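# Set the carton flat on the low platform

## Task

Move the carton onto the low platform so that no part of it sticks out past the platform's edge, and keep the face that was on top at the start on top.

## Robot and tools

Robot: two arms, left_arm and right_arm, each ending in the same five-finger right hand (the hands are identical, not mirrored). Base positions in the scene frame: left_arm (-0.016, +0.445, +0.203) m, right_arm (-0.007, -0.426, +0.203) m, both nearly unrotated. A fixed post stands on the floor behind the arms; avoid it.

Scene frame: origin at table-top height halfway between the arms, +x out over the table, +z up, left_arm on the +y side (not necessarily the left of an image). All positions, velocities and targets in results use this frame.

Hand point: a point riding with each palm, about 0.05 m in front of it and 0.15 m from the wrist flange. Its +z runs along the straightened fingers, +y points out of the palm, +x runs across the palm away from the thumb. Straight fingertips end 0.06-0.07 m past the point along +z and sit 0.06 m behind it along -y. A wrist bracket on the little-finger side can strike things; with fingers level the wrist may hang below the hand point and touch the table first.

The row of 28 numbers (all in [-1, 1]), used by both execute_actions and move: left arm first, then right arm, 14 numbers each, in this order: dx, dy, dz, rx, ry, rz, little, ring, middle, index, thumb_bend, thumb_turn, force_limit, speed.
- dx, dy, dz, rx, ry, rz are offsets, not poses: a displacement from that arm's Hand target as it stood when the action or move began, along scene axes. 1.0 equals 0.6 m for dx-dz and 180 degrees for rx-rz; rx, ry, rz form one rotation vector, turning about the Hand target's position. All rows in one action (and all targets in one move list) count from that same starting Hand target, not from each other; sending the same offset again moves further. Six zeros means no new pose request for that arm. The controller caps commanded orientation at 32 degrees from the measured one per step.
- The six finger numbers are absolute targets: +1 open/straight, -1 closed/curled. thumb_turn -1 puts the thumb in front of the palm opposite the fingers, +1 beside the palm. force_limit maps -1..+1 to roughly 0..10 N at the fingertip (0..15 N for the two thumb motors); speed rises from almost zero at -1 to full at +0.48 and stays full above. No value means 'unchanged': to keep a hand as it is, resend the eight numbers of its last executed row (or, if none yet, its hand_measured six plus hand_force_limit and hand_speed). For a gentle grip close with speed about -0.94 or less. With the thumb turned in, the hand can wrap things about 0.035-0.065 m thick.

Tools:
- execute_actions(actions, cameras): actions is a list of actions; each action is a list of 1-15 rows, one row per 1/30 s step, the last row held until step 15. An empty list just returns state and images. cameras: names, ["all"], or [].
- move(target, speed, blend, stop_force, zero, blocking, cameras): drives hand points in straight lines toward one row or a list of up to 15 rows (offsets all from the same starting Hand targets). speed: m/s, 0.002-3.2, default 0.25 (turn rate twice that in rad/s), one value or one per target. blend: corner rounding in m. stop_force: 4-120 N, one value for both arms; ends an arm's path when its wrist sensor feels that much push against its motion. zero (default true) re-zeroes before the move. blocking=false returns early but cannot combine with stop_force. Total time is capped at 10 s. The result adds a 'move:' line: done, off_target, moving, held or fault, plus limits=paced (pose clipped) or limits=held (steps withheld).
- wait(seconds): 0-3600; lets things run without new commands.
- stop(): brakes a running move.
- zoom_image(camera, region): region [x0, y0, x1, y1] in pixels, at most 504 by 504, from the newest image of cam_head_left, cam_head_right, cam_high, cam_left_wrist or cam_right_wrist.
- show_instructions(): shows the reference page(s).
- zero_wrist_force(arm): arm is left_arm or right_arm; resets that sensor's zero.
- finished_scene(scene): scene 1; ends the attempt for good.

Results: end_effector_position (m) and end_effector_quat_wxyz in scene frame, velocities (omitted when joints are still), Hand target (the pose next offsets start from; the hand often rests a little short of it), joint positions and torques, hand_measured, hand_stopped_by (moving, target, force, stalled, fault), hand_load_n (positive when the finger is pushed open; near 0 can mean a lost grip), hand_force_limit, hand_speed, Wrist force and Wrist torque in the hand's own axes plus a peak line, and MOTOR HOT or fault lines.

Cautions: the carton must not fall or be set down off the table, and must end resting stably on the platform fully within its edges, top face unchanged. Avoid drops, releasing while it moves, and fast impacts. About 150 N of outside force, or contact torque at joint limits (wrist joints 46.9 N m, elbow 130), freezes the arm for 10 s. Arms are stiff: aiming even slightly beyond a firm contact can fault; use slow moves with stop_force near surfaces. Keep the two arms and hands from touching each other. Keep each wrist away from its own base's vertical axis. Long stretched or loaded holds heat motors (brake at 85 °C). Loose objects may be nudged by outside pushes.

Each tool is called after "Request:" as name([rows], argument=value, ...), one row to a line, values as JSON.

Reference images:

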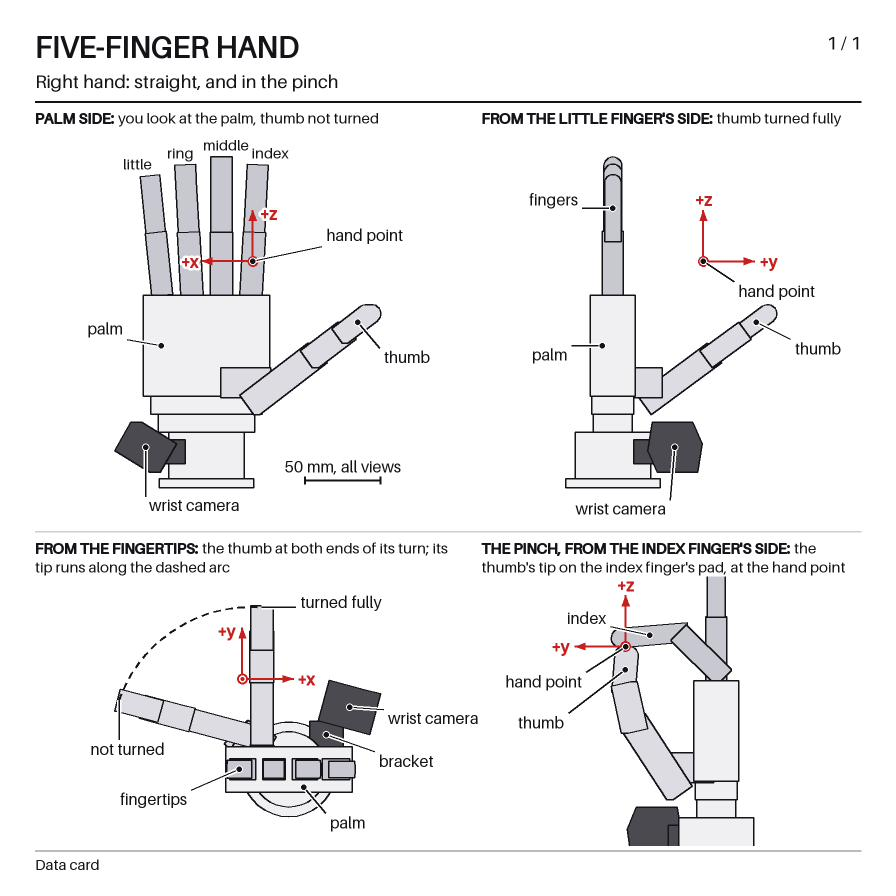

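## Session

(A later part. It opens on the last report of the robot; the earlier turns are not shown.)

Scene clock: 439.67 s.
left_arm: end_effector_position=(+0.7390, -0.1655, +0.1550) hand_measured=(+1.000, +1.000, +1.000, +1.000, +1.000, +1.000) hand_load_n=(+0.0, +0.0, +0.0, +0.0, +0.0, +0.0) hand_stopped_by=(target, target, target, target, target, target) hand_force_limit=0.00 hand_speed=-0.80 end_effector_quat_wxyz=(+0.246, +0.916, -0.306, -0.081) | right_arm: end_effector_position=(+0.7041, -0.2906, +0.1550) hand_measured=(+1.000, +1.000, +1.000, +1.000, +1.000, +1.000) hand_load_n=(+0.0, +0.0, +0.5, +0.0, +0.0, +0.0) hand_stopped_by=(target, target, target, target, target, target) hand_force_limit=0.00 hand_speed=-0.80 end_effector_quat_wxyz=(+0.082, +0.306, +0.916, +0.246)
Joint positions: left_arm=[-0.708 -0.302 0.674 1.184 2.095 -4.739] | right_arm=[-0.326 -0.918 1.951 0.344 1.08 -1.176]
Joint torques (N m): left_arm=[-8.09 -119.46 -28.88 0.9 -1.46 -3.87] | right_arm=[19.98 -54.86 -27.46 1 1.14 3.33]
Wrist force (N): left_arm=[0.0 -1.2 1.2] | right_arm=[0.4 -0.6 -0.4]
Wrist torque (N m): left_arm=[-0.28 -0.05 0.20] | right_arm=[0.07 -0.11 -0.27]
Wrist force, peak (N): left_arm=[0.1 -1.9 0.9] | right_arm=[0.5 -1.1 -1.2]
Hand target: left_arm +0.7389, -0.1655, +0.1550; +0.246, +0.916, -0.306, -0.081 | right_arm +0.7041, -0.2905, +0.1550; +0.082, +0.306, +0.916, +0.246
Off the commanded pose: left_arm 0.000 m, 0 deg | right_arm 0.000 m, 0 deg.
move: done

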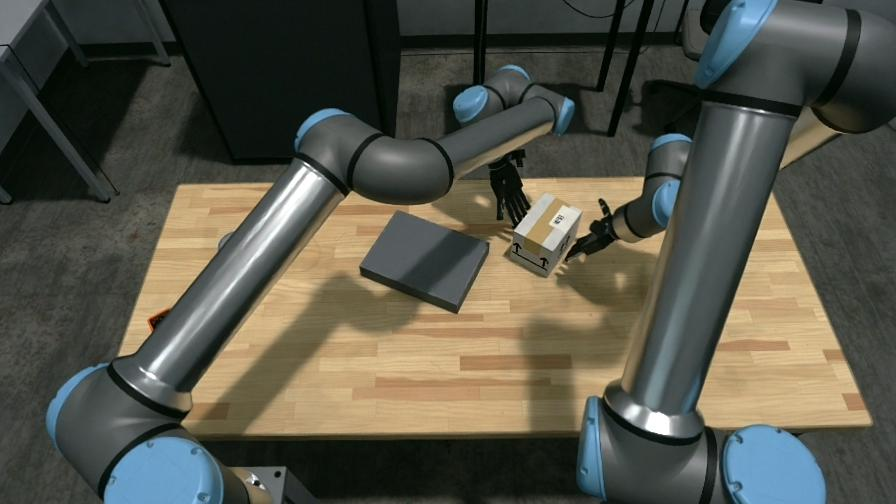

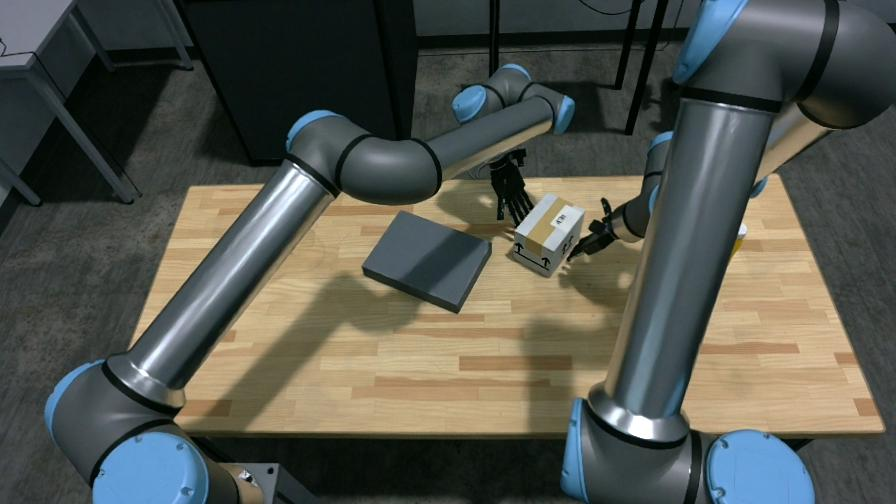

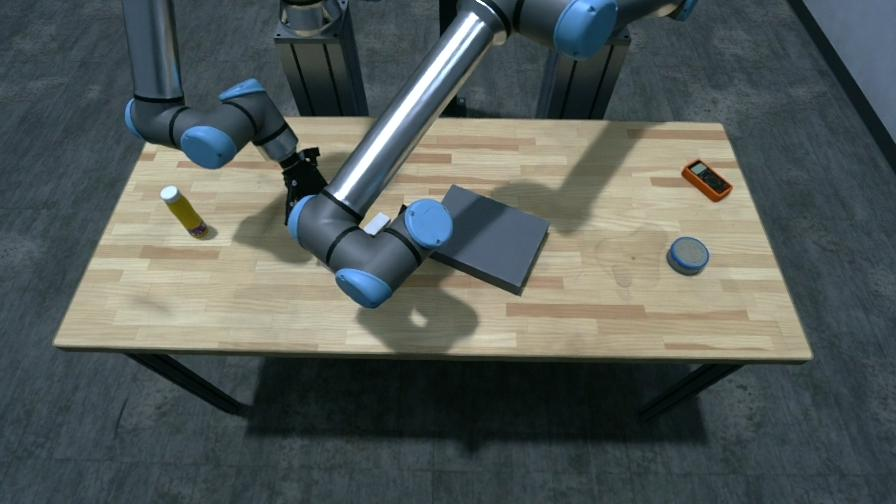

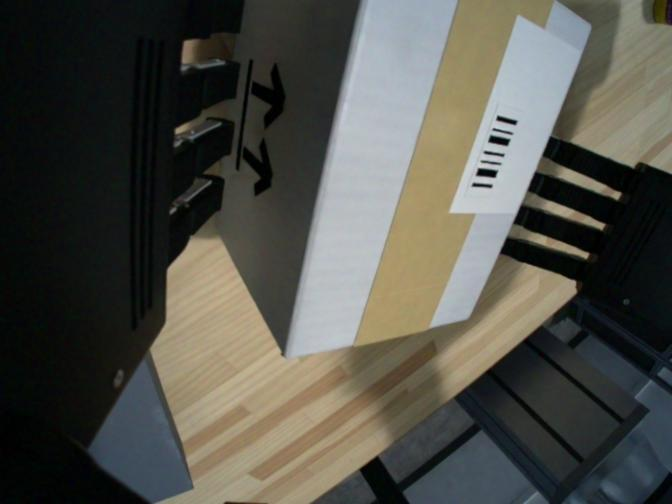

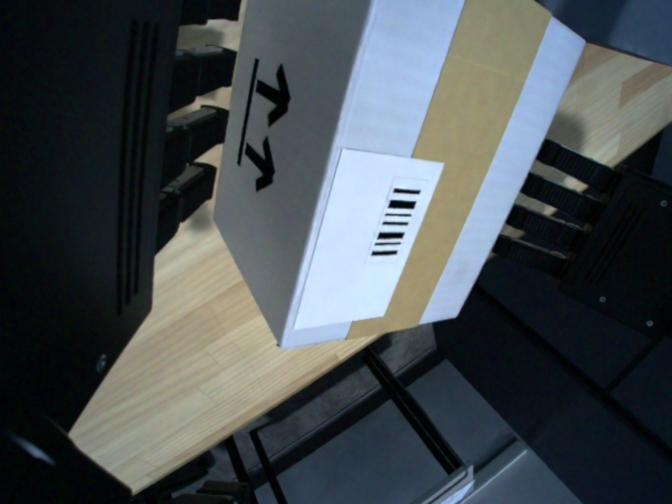

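Request:
move(target=[-0.0301,-0.03995,0,0,0,0,1,1,1,1,1,1,0,-0.8,0.0301,0.03995,0,0,0,0,1,1,1,1,1,1,0,-0.8], speed=0.006, stop_force=5, cameras=["cam_head_right","cam_left_wrist","cam_right_wrist"])

Scene clock: 460.80 s.
left_arm: end_effector_position=(+0.7285, -0.1794, +0.1550) hand_measured=(+1.000, +1.000, +1.000, +1.000, +1.000, +1.000) hand_load_n=(+0.0, +0.0, +0.5, +0.0, +0.0, +0.0) hand_stopped_by=(target, target, target, target, target, target) hand_force_limit=0.00 hand_speed=-0.80 end_effector_quat_wxyz=(+0.246, +0.916, -0.306, -0.081) | right_arm: end_effector_position=(+0.7146, -0.2766, +0.1550) hand_measured=(+1.000, +1.000, +1.000, +1.000, +1.000, +1.000) hand_load_n=(+0.0, +0.0, +0.5, +0.0, +0.0, +0.0) hand_stopped_by=(target, target, target, target, target, target) hand_force_limit=0.00 hand_speed=-0.80 end_effector_quat_wxyz=(+0.082, +0.306, +0.916, +0.246)
Joint positions: left_arm=[-0.725 -0.309 0.687 1.169 2.095 -4.759] | right_arm=[-0.296 -0.911 1.928 0.344 1.086 -1.143]
Joint torques (N m): left_arm=[3.54 -99.63 -43.85 7.83 4.78 2.81] | right_arm=[-16.8 -86.17 -16.31 1.78 -3.38 -3.21]
Wrist force (N): left_arm=[-0.9 -5.9 -2.1] | right_arm=[1.2 -4.0 -5.1]
Wrist torque (N m): left_arm=[0.20 0.01 0.04] | right_arm=[0.64 -0.03 -0.27]
Wrist force, peak (N): left_arm=[-0.1 -7.5 -4.5] | right_arm=[1.0 -6.1 -7.3]
Hand target: left_arm +0.7285, -0.1794, +0.1550; +0.246, +0.916, -0.306, -0.081 (not the last commanded pose) | right_arm +0.7146, -0.2766, +0.1550; +0.082, +0.306, +0.916, +0.246 (not the last commanded pose)
Off the commanded pose: left_arm 0.013 m, 0 deg | right_arm 0.013 m, 0 deg.
move: contact (left_arm, right_arm)

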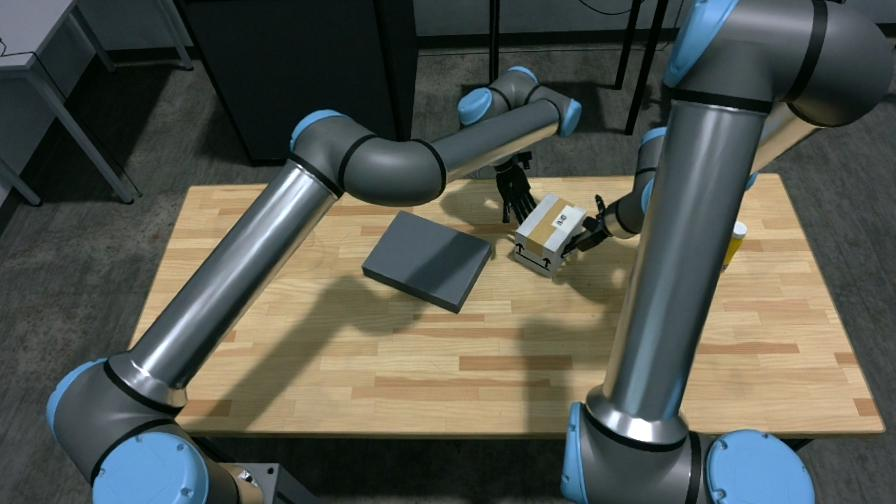

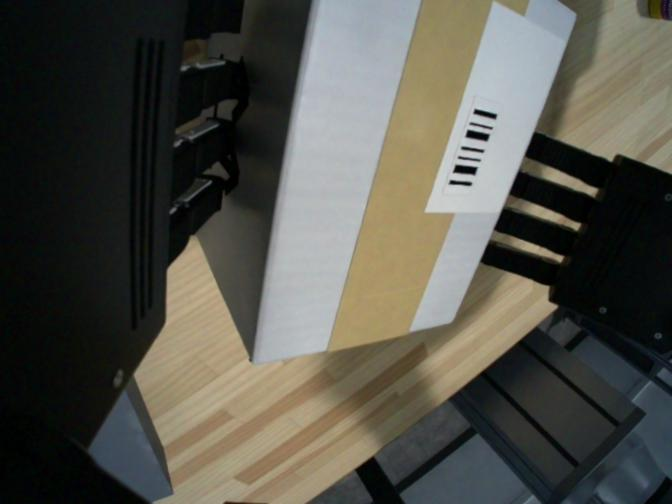

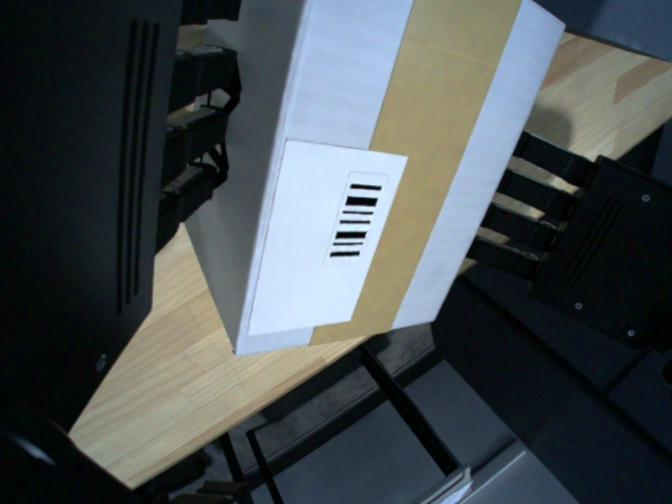

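Request:
move(target=[-0.0080,-0.01065,0,0,0,0,1,1,1,1,1,1,0,-0.8,0.0080,0.01065,0,0,0,0,1,1,1,1,1,1,0,-0.8], speed=0.002, stop_force=18, zero=false, cameras=["cam_head_left","cam_left_wrist","cam_right_wrist"])

Scene clock: 472.57 s.
left_arm: end_effector_position=(+0.7279, -0.1802, +0.1550) hand_measured=(+1.000, +1.000, +1.000, +1.000, +1.000, +1.000) hand_load_n=(+0.0, +0.0, +0.5, +0.0, +0.0, +0.0) hand_stopped_by=(target, target, target, target, target, target) hand_force_limit=0.00 hand_speed=-0.80 end_effector_quat_wxyz=(+0.246, +0.916, -0.306, -0.081) | right_arm: end_effector_position=(+0.7151, -0.2759, +0.1550) hand_measured=(+1.000, +1.000, +1.000, +1.000, +1.000, +1.000) hand_load_n=(+0.0, +0.0, +1.5, +0.0, +0.0, +0.0) hand_stopped_by=(target, target, target, target, target, target) hand_force_limit=0.00 hand_speed=-0.80 end_effector_quat_wxyz=(+0.082, +0.306, +0.916, +0.246)
Joint positions: left_arm=[-0.726 -0.31 0.688 1.168 2.095 -4.76] | right_arm=[-0.294 -0.91 1.927 0.344 1.087 -1.141]
Joint torques (N m): left_arm=[-11.71 -105.44 -36.03 3.17 3.85 -0.03] | right_arm=[-6.82 -70.71 -22.24 1.18 -4.65 -1.77]
Wrist force (N): left_arm=[-0.5 -15.8 -12.1] | right_arm=[1.4 -14.3 -16.0]
Wrist torque (N m): left_arm=[1.46 0.27 -0.15] | right_arm=[2.01 0.24 -0.50]
Wrist force, peak (N): left_arm=[-0.3 -16.2 -12.0] | right_arm=[1.4 -14.8 -16.2]
Hand target: left_arm +0.7279, -0.1801, +0.1550; +0.246, +0.916, -0.306, -0.081 (not the last commanded pose) | right_arm +0.7151, -0.2760, +0.1550; +0.082, +0.306, +0.916, +0.246 (not the last commanded pose)
Off the commanded pose: left_arm 0.007 m, 0 deg | right_arm 0.007 m, 0 deg.
move: contact (left_arm, right_arm)

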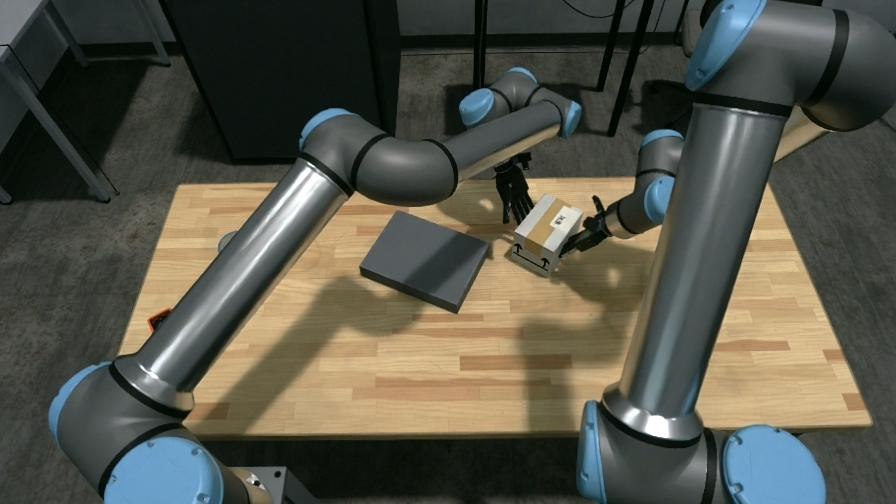

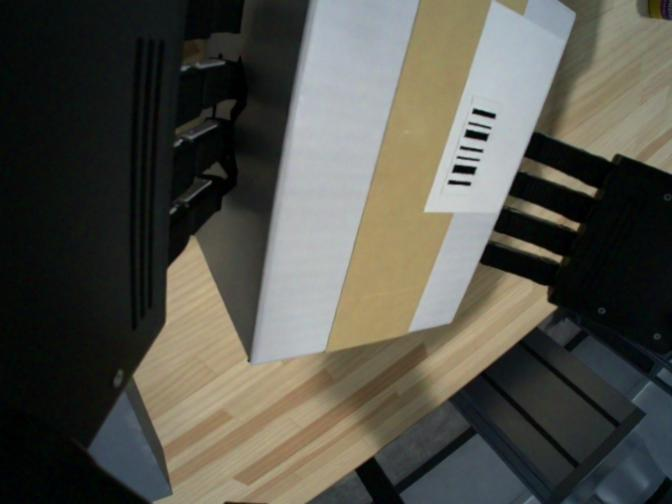

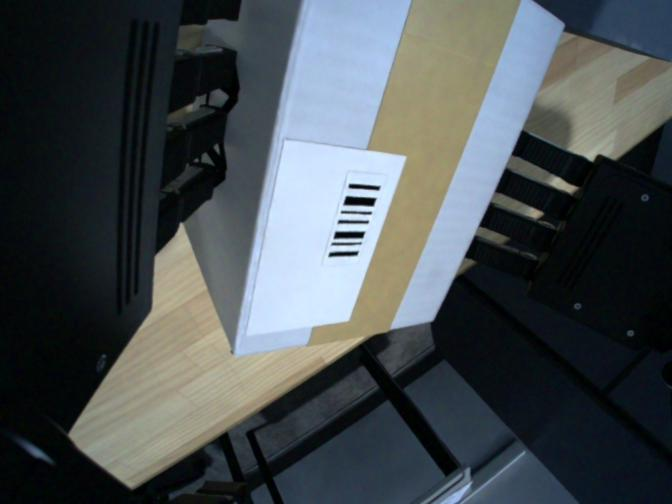

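Request:
move(target=[0,0,0,0,0,0,0.7,0.75,1,0.75,1,1,-0.5,-0.95,0,0,0,0,0,0,0.7,0.75,1,0.75,1,1,-0.5,-0.95], cameras=["cam_left_wrist","cam_right_wrist"])

Scene clock: 483.77 s.
left_arm: end_effector_position=(+0.7279, -0.1801, +0.1550) hand_measured=(+0.902, +0.968, +1.000, +0.954, +1.000, +1.000) hand_load_n=(+2.5, +3.0, +0.5, +2.5, +0.0, +0.0) hand_stopped_by=(force, force, target, force, target, target) hand_force_limit=-0.50 hand_speed=-0.95 end_effector_quat_wxyz=(+0.246, +0.916, -0.306, -0.081) | right_arm: end_effector_position=(+0.7151, -0.2760, +0.1550) hand_measured=(+0.912, +0.972, +1.000, +0.958, +1.000, +1.000) hand_load_n=(+2.5, +3.5, +1.0, +3.5, -0.5, +0.0) hand_stopped_by=(force, force, target, force, target, target) hand_force_limit=-0.50 hand_speed=-0.95 end_effector_quat_wxyz=(+0.082, +0.306, +0.916, +0.246)
Joint positions: left_arm=[-0.726 -0.31 0.687 1.168 2.095 -4.76] | right_arm=[-0.295 -0.91 1.927 0.344 1.087 -1.141]
Joint torques (N m): left_arm=[-14.01 -98.19 -42.94 5.61 4.26 0.7] | right_arm=[-5.37 -85.69 -23.16 -0.87 -6.72 -2.16]
Wrist force (N): left_arm=[0.0 -19.9 -11.1] | right_arm=[1.9 -18.6 -15.3]
Wrist torque (N m): left_arm=[1.60 0.15 -0.30] | right_arm=[2.17 0.23 -0.65]
Wrist force, peak (N): left_arm=[0.0 -19.9 -11.1] | right_arm=[1.9 -18.6 -15.3]
Hand target: left_arm +0.7279, -0.1801, +0.1550; +0.246, +0.916, -0.306, -0.081 | right_arm +0.7151, -0.2760, +0.1550; +0.082, +0.306, +0.916, +0.246
Off the commanded pose: left_arm 0.000 m, 0 deg | right_arm 0.000 m, 0 deg.
move: done

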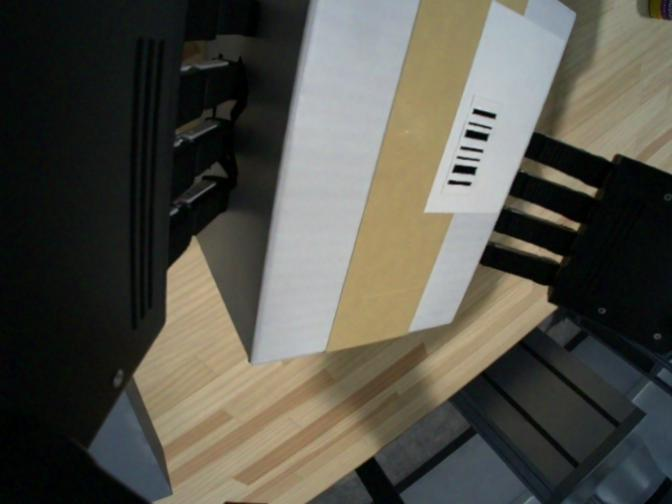

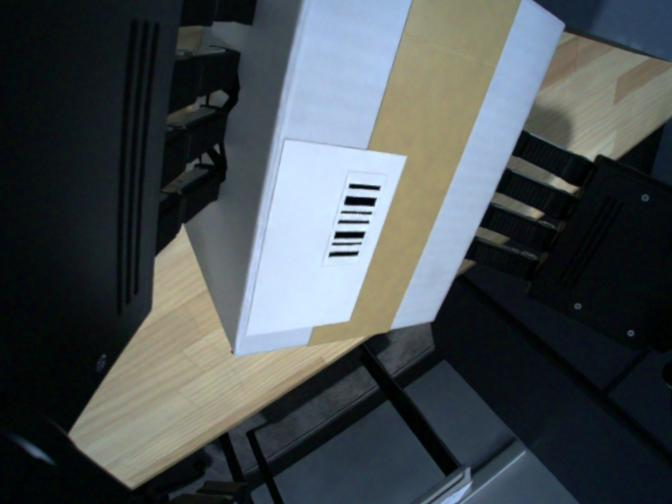

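Request:
move(target=[0,0,0.0333,0,0,0,0.7,0.75,1,0.75,1,1,-0.5,-0.95,0,0,0.0333,0,0,0,0.7,0.75,1,0.75,1,1,-0.5,-0.95], speed=0.02, cameras=["cam_head_left","cam_left_wrist","cam_right_wrist"])

Request:
zoom_image(camera="cam_head_left", region=[460, 140, 680, 300])

Scene clock: 490.93 s.
left_arm: end_effector_position=(+0.7279, -0.1801, +0.1749) hand_measured=(+0.902, +0.968, +1.000, +0.954, +1.000, +1.000) hand_load_n=(+2.5, +3.0, +0.5, +2.5, +0.0, +0.0) hand_stopped_by=(force, force, target, force, target, target) hand_force_limit=-0.50 hand_speed=-0.95 end_effector_quat_wxyz=(+0.246, +0.916, -0.306, -0.081) | right_arm: end_effector_position=(+0.7151, -0.2760, +0.1749) hand_measured=(+0.912, +0.972, +1.000, +0.958, +1.000, +1.000) hand_load_n=(+2.0, +3.0, +1.5, +3.5, +0.0, +0.0) hand_stopped_by=(force, force, target, force, target, target) hand_force_limit=-0.50 hand_speed=-0.95 end_effector_quat_wxyz=(+0.082, +0.306, +0.916, +0.246)
Joint positions: left_arm=[-0.726 -0.328 0.689 1.185 2.095 -4.76] | right_arm=[-0.295 -0.939 1.927 0.373 1.087 -1.141]
Joint torques (N m): left_arm=[-25.25 -124.34 -30.74 8.44 8.45 0.65] | right_arm=[16.63 -89.92 -37.98 2.8 -7.04 -0.75]
Wrist force (N): left_arm=[0.4 -21.8 -5.7] | right_arm=[1.1 -19.9 -8.9]
Wrist torque (N m): left_arm=[1.41 0.11 -0.32] | right_arm=[1.94 0.02 -0.69]
Wrist force, peak (N): left_arm=[-0.4 -20.3 -11.1] | right_arm=[1.8 -18.9 -15.6]
Hand target: left_arm +0.7279, -0.1801, +0.1750; +0.246, +0.916, -0.306, -0.081 | right_arm +0.7151, -0.2760, +0.1750; +0.082, +0.306, +0.916, +0.246
Off the commanded pose: left_arm 0.000 m, 0 deg | right_arm 0.000 m, 0 deg.
move: done

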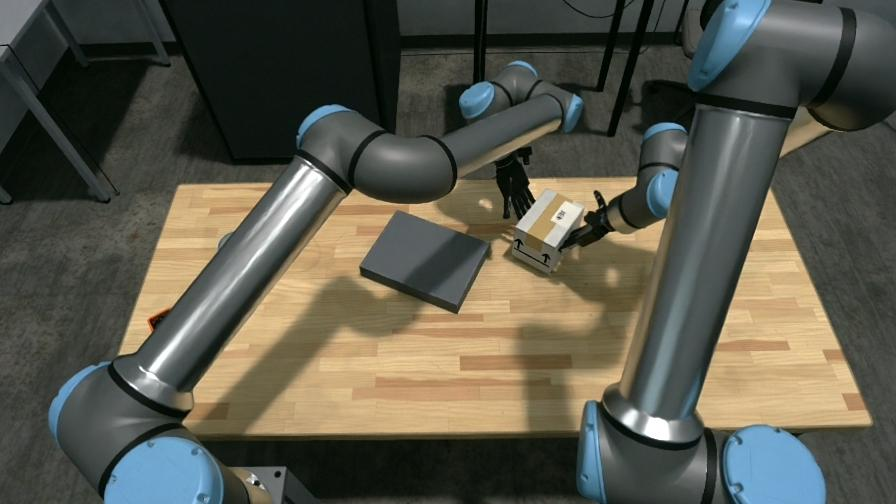

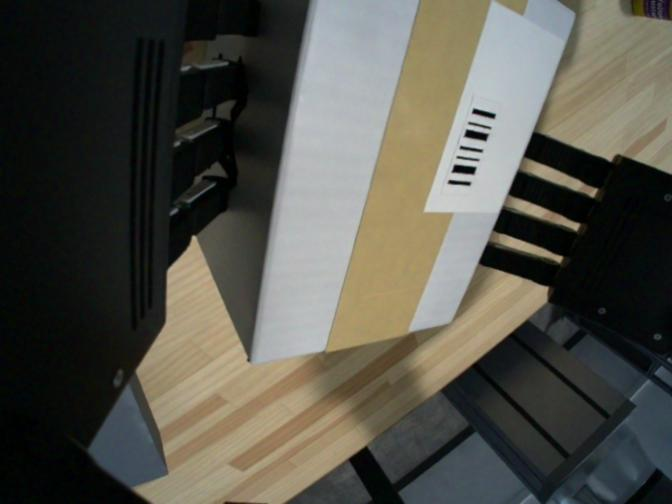

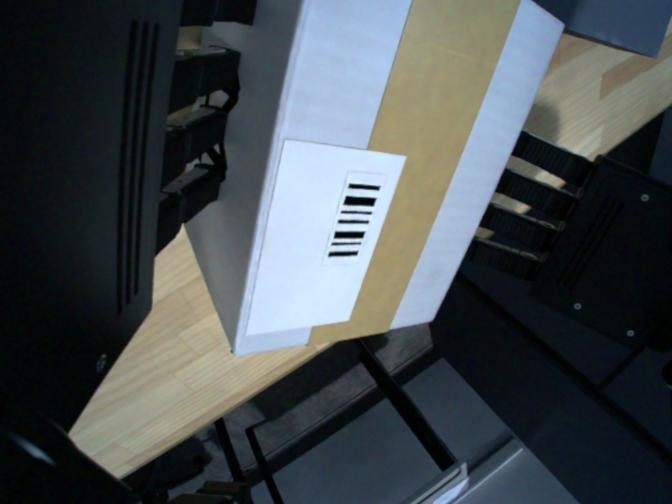

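Scaled by 2.291 from the camera's image (finer frame: 1280x720).

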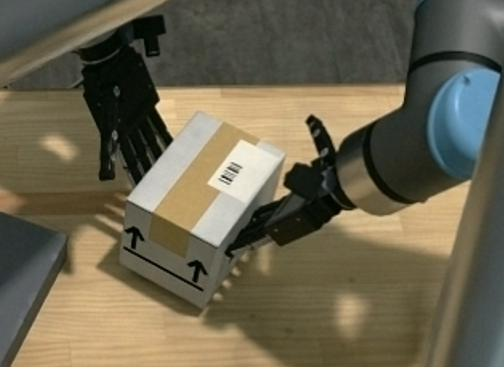

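Request:
move(target=[0,0,0.075,0,0,0,0.7,0.75,1,0.75,1,1,-0.5,-0.95,0,0,0.075,0,0,0,0.7,0.75,1,0.75,1,1,-0.5,-0.95], speed=0.03, cameras=[])

Request:
move(target=[-0.0107,0.075,0,0,0,0,0.7,0.75,1,0.75,1,1,-0.5,-0.95,-0.0107,0.075,0,0,0,0,0.7,0.75,1,0.75,1,1,-0.5,-0.95], speed=0.03, cameras=["cam_head_left","cam_left_wrist","cam_right_wrist"])

Scene clock: 527.67 s.
left_arm: end_effector_position=(+0.7279, -0.1801, +0.2199) hand_measured=(+0.902, +0.968, +1.000, +0.954, +1.000, +1.000) hand_load_n=(+2.5, +3.0, +0.5, +2.5, +0.0, +0.0) hand_stopped_by=(force, force, target, force, target, target) hand_force_limit=-0.50 hand_speed=-0.95 end_effector_quat_wxyz=(+0.246, +0.916, -0.306, -0.081) | right_arm: end_effector_position=(+0.7151, -0.2760, +0.2199) hand_measured=(+0.912, +0.972, +1.000, +0.958, +1.000, +1.000) hand_load_n=(+2.0, +3.0, +1.5, +3.5, +0.0, +0.0) hand_stopped_by=(force, force, target, force, target, target) hand_force_limit=-0.50 hand_speed=-0.95 end_effector_quat_wxyz=(+0.082, +0.306, +0.916, +0.246)
Joint positions: left_arm=[-0.726 -0.367 0.685 1.227 2.095 -4.76] | right_arm=[-0.295 -1.003 1.921 0.443 1.087 -1.141]
Joint torques (N m): left_arm=[-25.89 -125.14 -46.64 8.55 8.81 -0.86] | right_arm=[27.43 -88.83 -40.04 2.56 -7.73 1.5]
Wrist force (N): left_arm=[0.3 -21.7 -6.0] | right_arm=[1.0 -19.4 -9.2]
Wrist torque (N m): left_arm=[1.39 0.09 -0.31] | right_arm=[1.99 0.00 -0.67]
Wrist force, peak (N): left_arm=[0.3 -22.0 -5.8] | right_arm=[1.2 -20.6 -8.8]
Hand target: left_arm +0.7279, -0.1801, +0.2200; +0.246, +0.916, -0.306, -0.081 | right_arm +0.7151, -0.2760, +0.2200; +0.082, +0.306, +0.916, +0.246
Off the commanded pose: left_arm 0.000 m, 0 deg | right_arm 0.000 m, 0 deg.
move: done

Scene clock: 529.53 s.
left_arm: end_effector_position=(+0.7215, -0.1352, +0.2200) hand_measured=(+0.902, +0.968, +1.000, +0.954, +1.000, +1.000) hand_load_n=(+2.0, +3.0, +0.5, +2.5, -0.5, +0.0) hand_stopped_by=(force, force, target, force, target, target) hand_force_limit=-0.50 hand_speed=-0.95 end_effector_quat_wxyz=(+0.246, +0.916, -0.306, -0.081) | right_arm: end_effector_position=(+0.7087, -0.2310, +0.2200) hand_measured=(+0.912, +0.972, +1.000, +0.958, +1.000, +1.000) hand_load_n=(+1.5, +3.0, +1.5, +3.5, -0.5, +0.0) hand_stopped_by=(force, force, target, force, target, target) hand_force_limit=-0.50 hand_speed=-0.95 end_effector_quat_wxyz=(+0.082, +0.306, +0.916, +0.246)
Joint positions: left_arm=[-0.694 -0.426 0.812 1.179 2.095 -4.723] | right_arm=[-0.219 -1.014 1.929 0.408 1.104 -1.058]
Joint torques (N m): left_arm=[-10.09 -121.62 -31.36 1.16 10.1 3.06] | right_arm=[29.51 -86.34 -27.19 -2.04 -4.6 2.91]
Wrist force (N): left_arm=[0.3 -21.1 -5.4] | right_arm=[1.0 -19.5 -9.2]
Wrist torque (N m): left_arm=[1.45 0.12 -0.63] | right_arm=[1.92 0.06 -0.67]
Wrist force, peak (N): left_arm=[0.6 -23.4 -6.8] | right_arm=[1.1 -21.0 -10.5]
Hand target: left_arm +0.7215, -0.1351, +0.2200; +0.246, +0.916, -0.306, -0.081 | right_arm +0.7087, -0.2310, +0.2200; +0.082, +0.306, +0.916, +0.246
Off the commanded pose: left_arm 0.000 m, 0 deg | right_arm 0.000 m, 0 deg.
move: done

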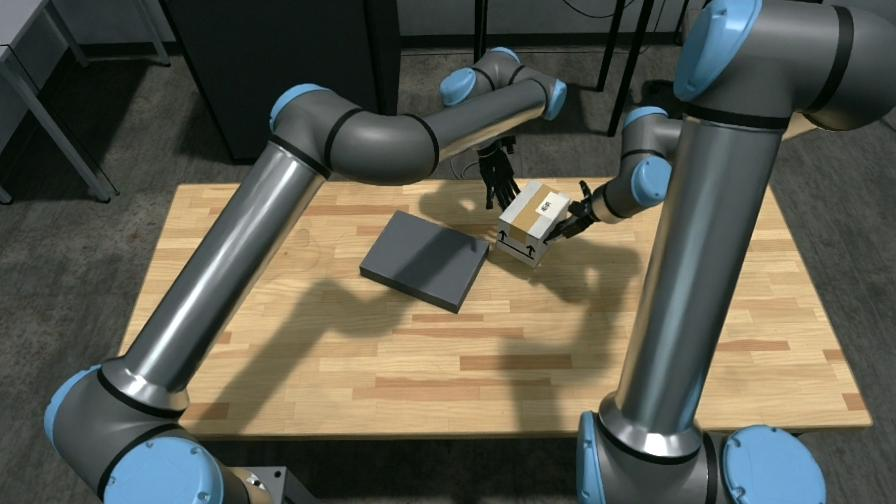

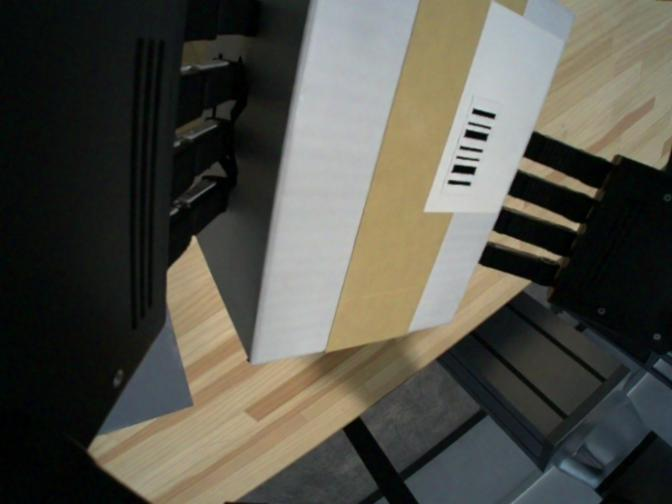

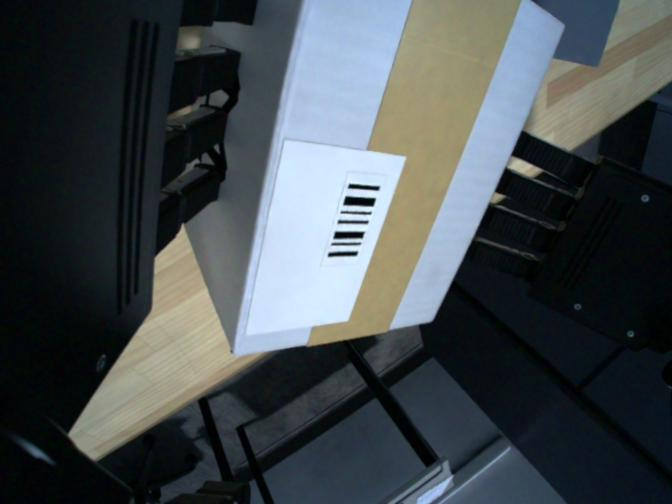

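Request:
move(target=[-0.034,0.235,0,0,0,0,0.7,0.75,1,0.75,1,1,-0.5,-0.95,-0.034,0.235,0,0,0,0,0.7,0.75,1,0.75,1,1,-0.5,-0.95], speed=0.05, cameras=["cam_head_left"])

Request:
move(target=[-0.0337,0.237,0,0,0,0,0.7,0.75,1,0.75,1,1,-0.5,-0.95,-0.0337,0.237,0,0,0,0,0.7,0.75,1,0.75,1,1,-0.5,-0.95], speed=0.05, cameras=["all"])

Request:
zoom_image(camera="cam_head_left", region=[330, 150, 550, 330])

Request:
zoom_image(camera="cam_high", region=[370, 140, 600, 320])

Scene clock: 543.93 s.
left_arm: end_effector_position=(+0.7011, +0.0058, +0.2200) hand_measured=(+0.902, +0.968, +1.000, +0.954, +1.000, +1.000) hand_load_n=(+2.0, +3.0, +0.5, +2.5, +0.0, +0.0) hand_stopped_by=(force, force, target, force, target, target) hand_force_limit=-0.50 hand_speed=-0.95 end_effector_quat_wxyz=(+0.246, +0.916, -0.306, -0.081) | right_arm: end_effector_position=(+0.6883, -0.0900, +0.2200) hand_measured=(+0.912, +0.972, +1.000, +0.958, +1.000, +1.000) hand_load_n=(+1.5, +3.0, +1.5, +3.5, +0.0, +0.0) hand_stopped_by=(force, force, target, force, target, target) hand_force_limit=-0.50 hand_speed=-0.95 end_effector_quat_wxyz=(+0.082, +0.306, +0.916, +0.246)
Joint positions: left_arm=[-0.581 -0.557 1.096 1.091 2.092 -4.592] | right_arm=[0.029 -1.021 1.907 0.327 1.178 -0.797]
Joint torques (N m): left_arm=[-6.72 -113.81 -25.75 2.08 4.78 3.28] | right_arm=[28.06 -57.75 -46.92 -3.98 -3.25 3.4]
Wrist force (N): left_arm=[0.3 -20.6 -5.0] | right_arm=[0.7 -18.6 -8.4]
Wrist torque (N m): left_arm=[1.32 0.10 -0.60] | right_arm=[1.84 0.12 -0.68]
Wrist force, peak (N): left_arm=[0.2 -21.7 -5.5] | right_arm=[0.7 -19.9 -9.5]
Hand target: left_arm +0.7011, +0.0059, +0.2200; +0.246, +0.916, -0.306, -0.081 | right_arm +0.6883, -0.0900, +0.2200; +0.082, +0.306, +0.916, +0.246
Off the commanded pose: left_arm 0.000 m, 0 deg | right_arm 0.000 m, 0 deg.
move: done

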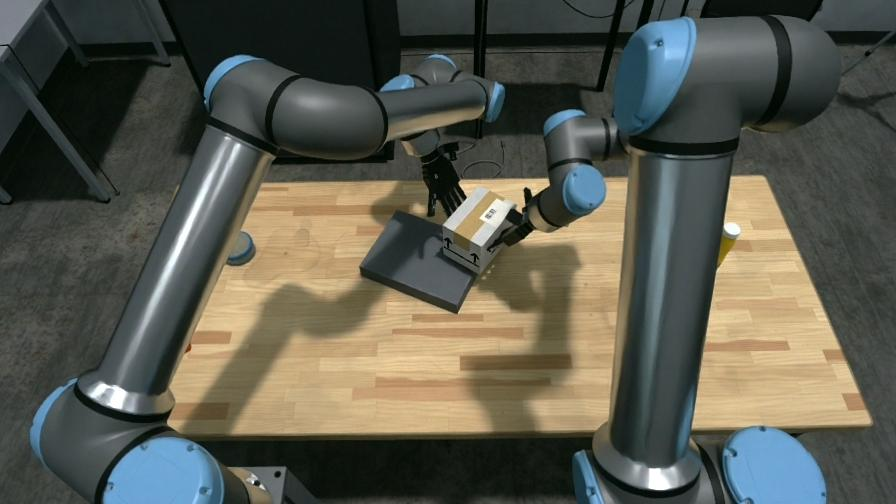

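Scene clock: 547.17 s.
left_arm: end_effector_position=(+0.6809, +0.1480, +0.2200) hand_measured=(+0.902, +0.968, +1.000, +0.954, +1.000, +1.000) hand_load_n=(+1.5, +2.5, +0.5, +2.5, +0.0, +0.0) hand_stopped_by=(force, force, target, force, target, target) hand_force_limit=-0.50 hand_speed=-0.95 end_effector_quat_wxyz=(+0.246, +0.916, -0.306, -0.081) | right_arm: end_effector_position=(+0.6681, +0.0521, +0.2200) hand_measured=(+0.912, +0.972, +1.000, +0.958, +1.000, +1.000) hand_load_n=(+2.0, +2.5, +1.0, +3.5, +0.0, +0.0) hand_stopped_by=(force, force, target, force, target, target) hand_force_limit=-0.50 hand_speed=-0.95 end_effector_quat_wxyz=(+0.082, +0.306, +0.916, +0.246)
Joint positions: left_arm=[-0.445 -0.636 1.278 1.064 2.079 -4.436] | right_arm=[0.272 -0.983 1.813 0.303 1.273 -0.56]
Joint torques (N m): left_arm=[-4.8 -106.92 -19.7 2.51 4 3.71] | right_arm=[24.25 -64.5 -51.26 -1.49 -1.47 3.27]
Wrist force (N): left_arm=[0.3 -20.4 -4.9] | right_arm=[1.2 -18.7 -8.0]
Wrist torque (N m): left_arm=[1.27 0.12 -0.60] | right_arm=[1.69 0.04 -0.66]
Wrist force, peak (N): left_arm=[0.6 -20.8 -4.9] | right_arm=[0.7 -19.4 -8.8]
Hand target: left_arm +0.6809, +0.1481, +0.2200; +0.246, +0.916, -0.306, -0.081 | right_arm +0.6681, +0.0522, +0.2200; +0.082, +0.306, +0.916, +0.246
Off the commanded pose: left_arm 0.000 m, 0 deg | right_arm 0.000 m, 0 deg.
move: done

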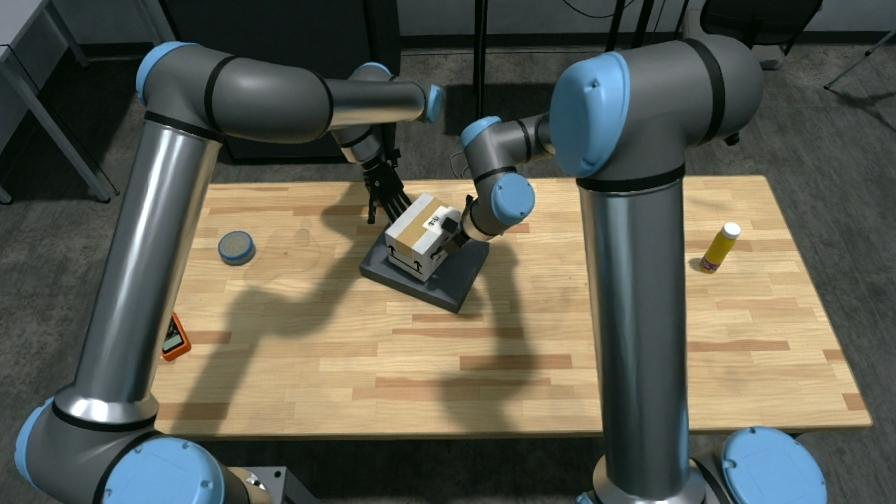

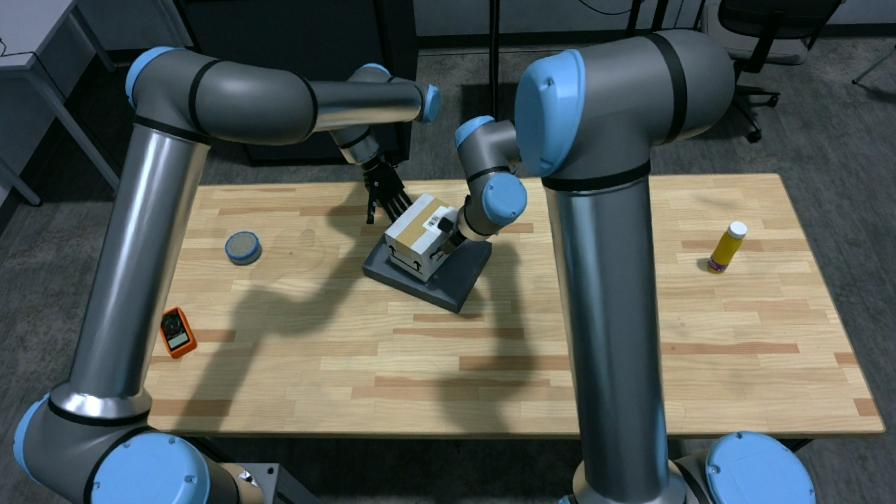

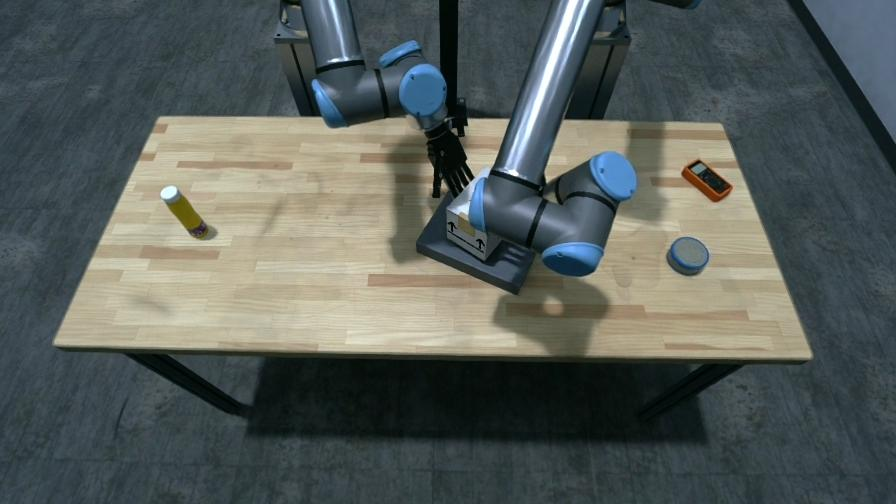

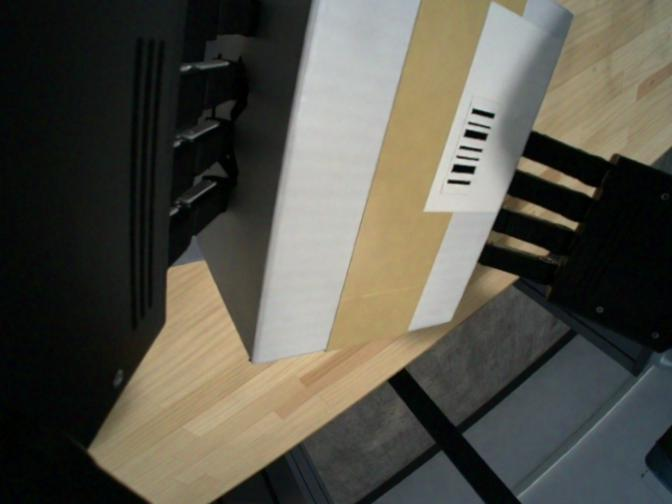

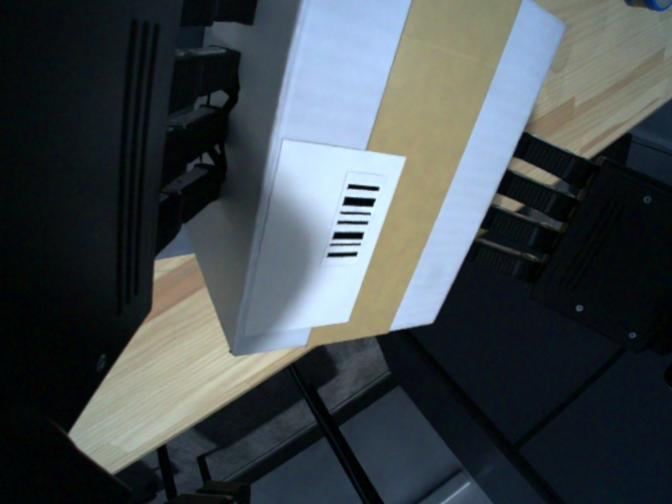

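Scaled by 2.291 from the camera's image (finer frame: 1280x720).

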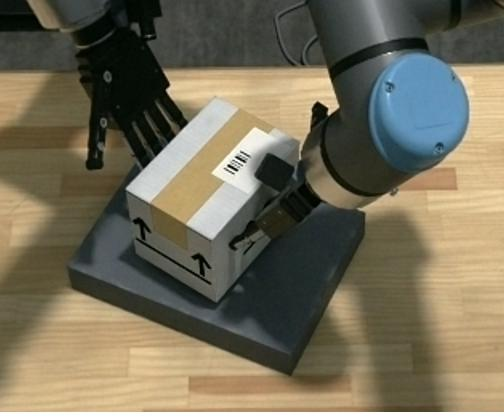

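Scaled by 2.191 from the camera's image (finer frame: 1280x720).

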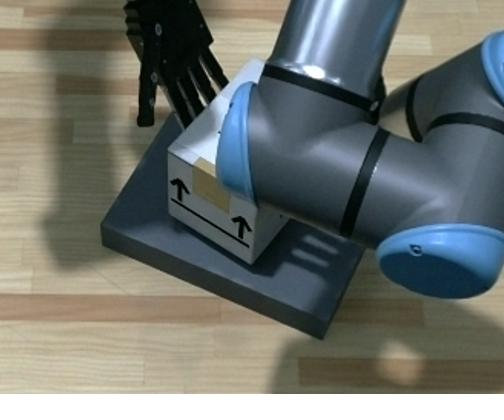

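Request:
move(target=[-0.0084,0.0007,0,0,0,0.0333,0.7,0.75,1,0.75,1,1,-0.5,-0.95,0.0084,-0.0007,0,0,0,0.0333,0.7,0.75,1,0.75,1,1,-0.5,-0.95], speed=0.03, cameras=["cam_left_wrist","cam_right_wrist"])

Scene clock: 582.03 s.
left_arm: end_effector_position=(+0.6759, +0.1485, +0.2200) hand_measured=(+0.902, +0.968, +1.000, +0.954, +1.000, +1.000) hand_load_n=(+1.5, +2.5, +0.5, +2.5, +0.0, +0.0) hand_stopped_by=(force, force, target, force, target, target) hand_force_limit=-0.50 hand_speed=-0.95 end_effector_quat_wxyz=(+0.250, +0.931, -0.258, -0.069) | right_arm: end_effector_position=(+0.6731, +0.0518, +0.2200) hand_measured=(+0.912, +0.972, +1.000, +0.958, +1.000, +1.000) hand_load_n=(+1.5, +3.0, +1.0, +3.5, +0.0, +0.0) hand_stopped_by=(force, force, target, force, target, target) hand_force_limit=-0.50 hand_speed=-0.95 end_effector_quat_wxyz=(+0.069, +0.258, +0.931, +0.250)
Joint positions: left_arm=[-0.438 -0.671 1.337 0.986 2.089 -4.548] | right_arm=[0.242 -0.965 1.789 0.35 1.218 -0.69]
Joint torques (N m): left_arm=[-4.09 -101.99 -22.85 2.34 9.23 -4] | right_arm=[-12.12 -66.26 -49.1 -0.46 -6.03 -3.09]
Wrist force (N): left_arm=[0.2 -20.6 -5.0] | right_arm=[1.0 -19.1 -8.0]
Wrist torque (N m): left_arm=[1.34 0.08 -0.26] | right_arm=[1.75 0.02 -0.54]
Wrist force, peak (N): left_arm=[0.2 -21.4 -5.6] | right_arm=[1.2 -19.9 -8.7]
Hand target: left_arm +0.6759, +0.1485, +0.2200; +0.250, +0.931, -0.258, -0.068 | right_arm +0.6731, +0.0518, +0.2200; +0.069, +0.258, +0.931, +0.250
Off the commanded pose: left_arm 0.000 m, 0 deg | right_arm 0.000 m, 0 deg.
move: done

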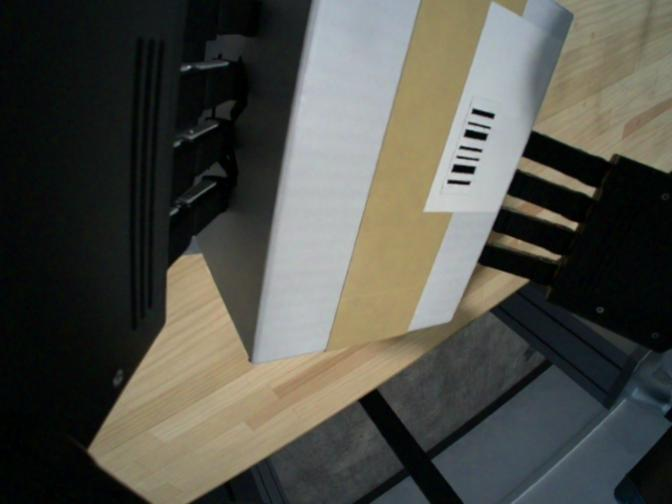

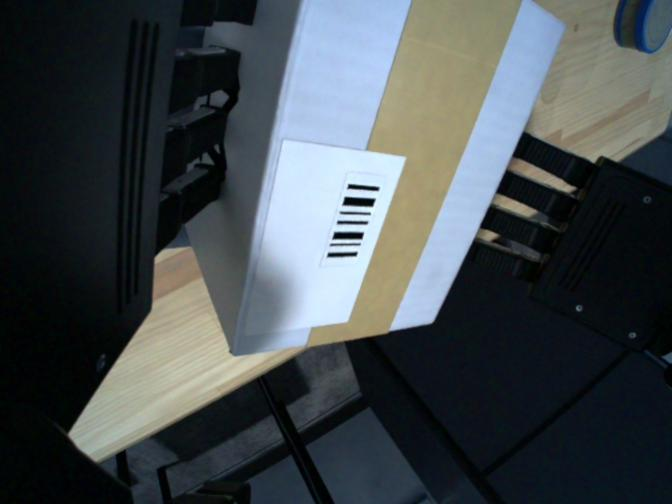

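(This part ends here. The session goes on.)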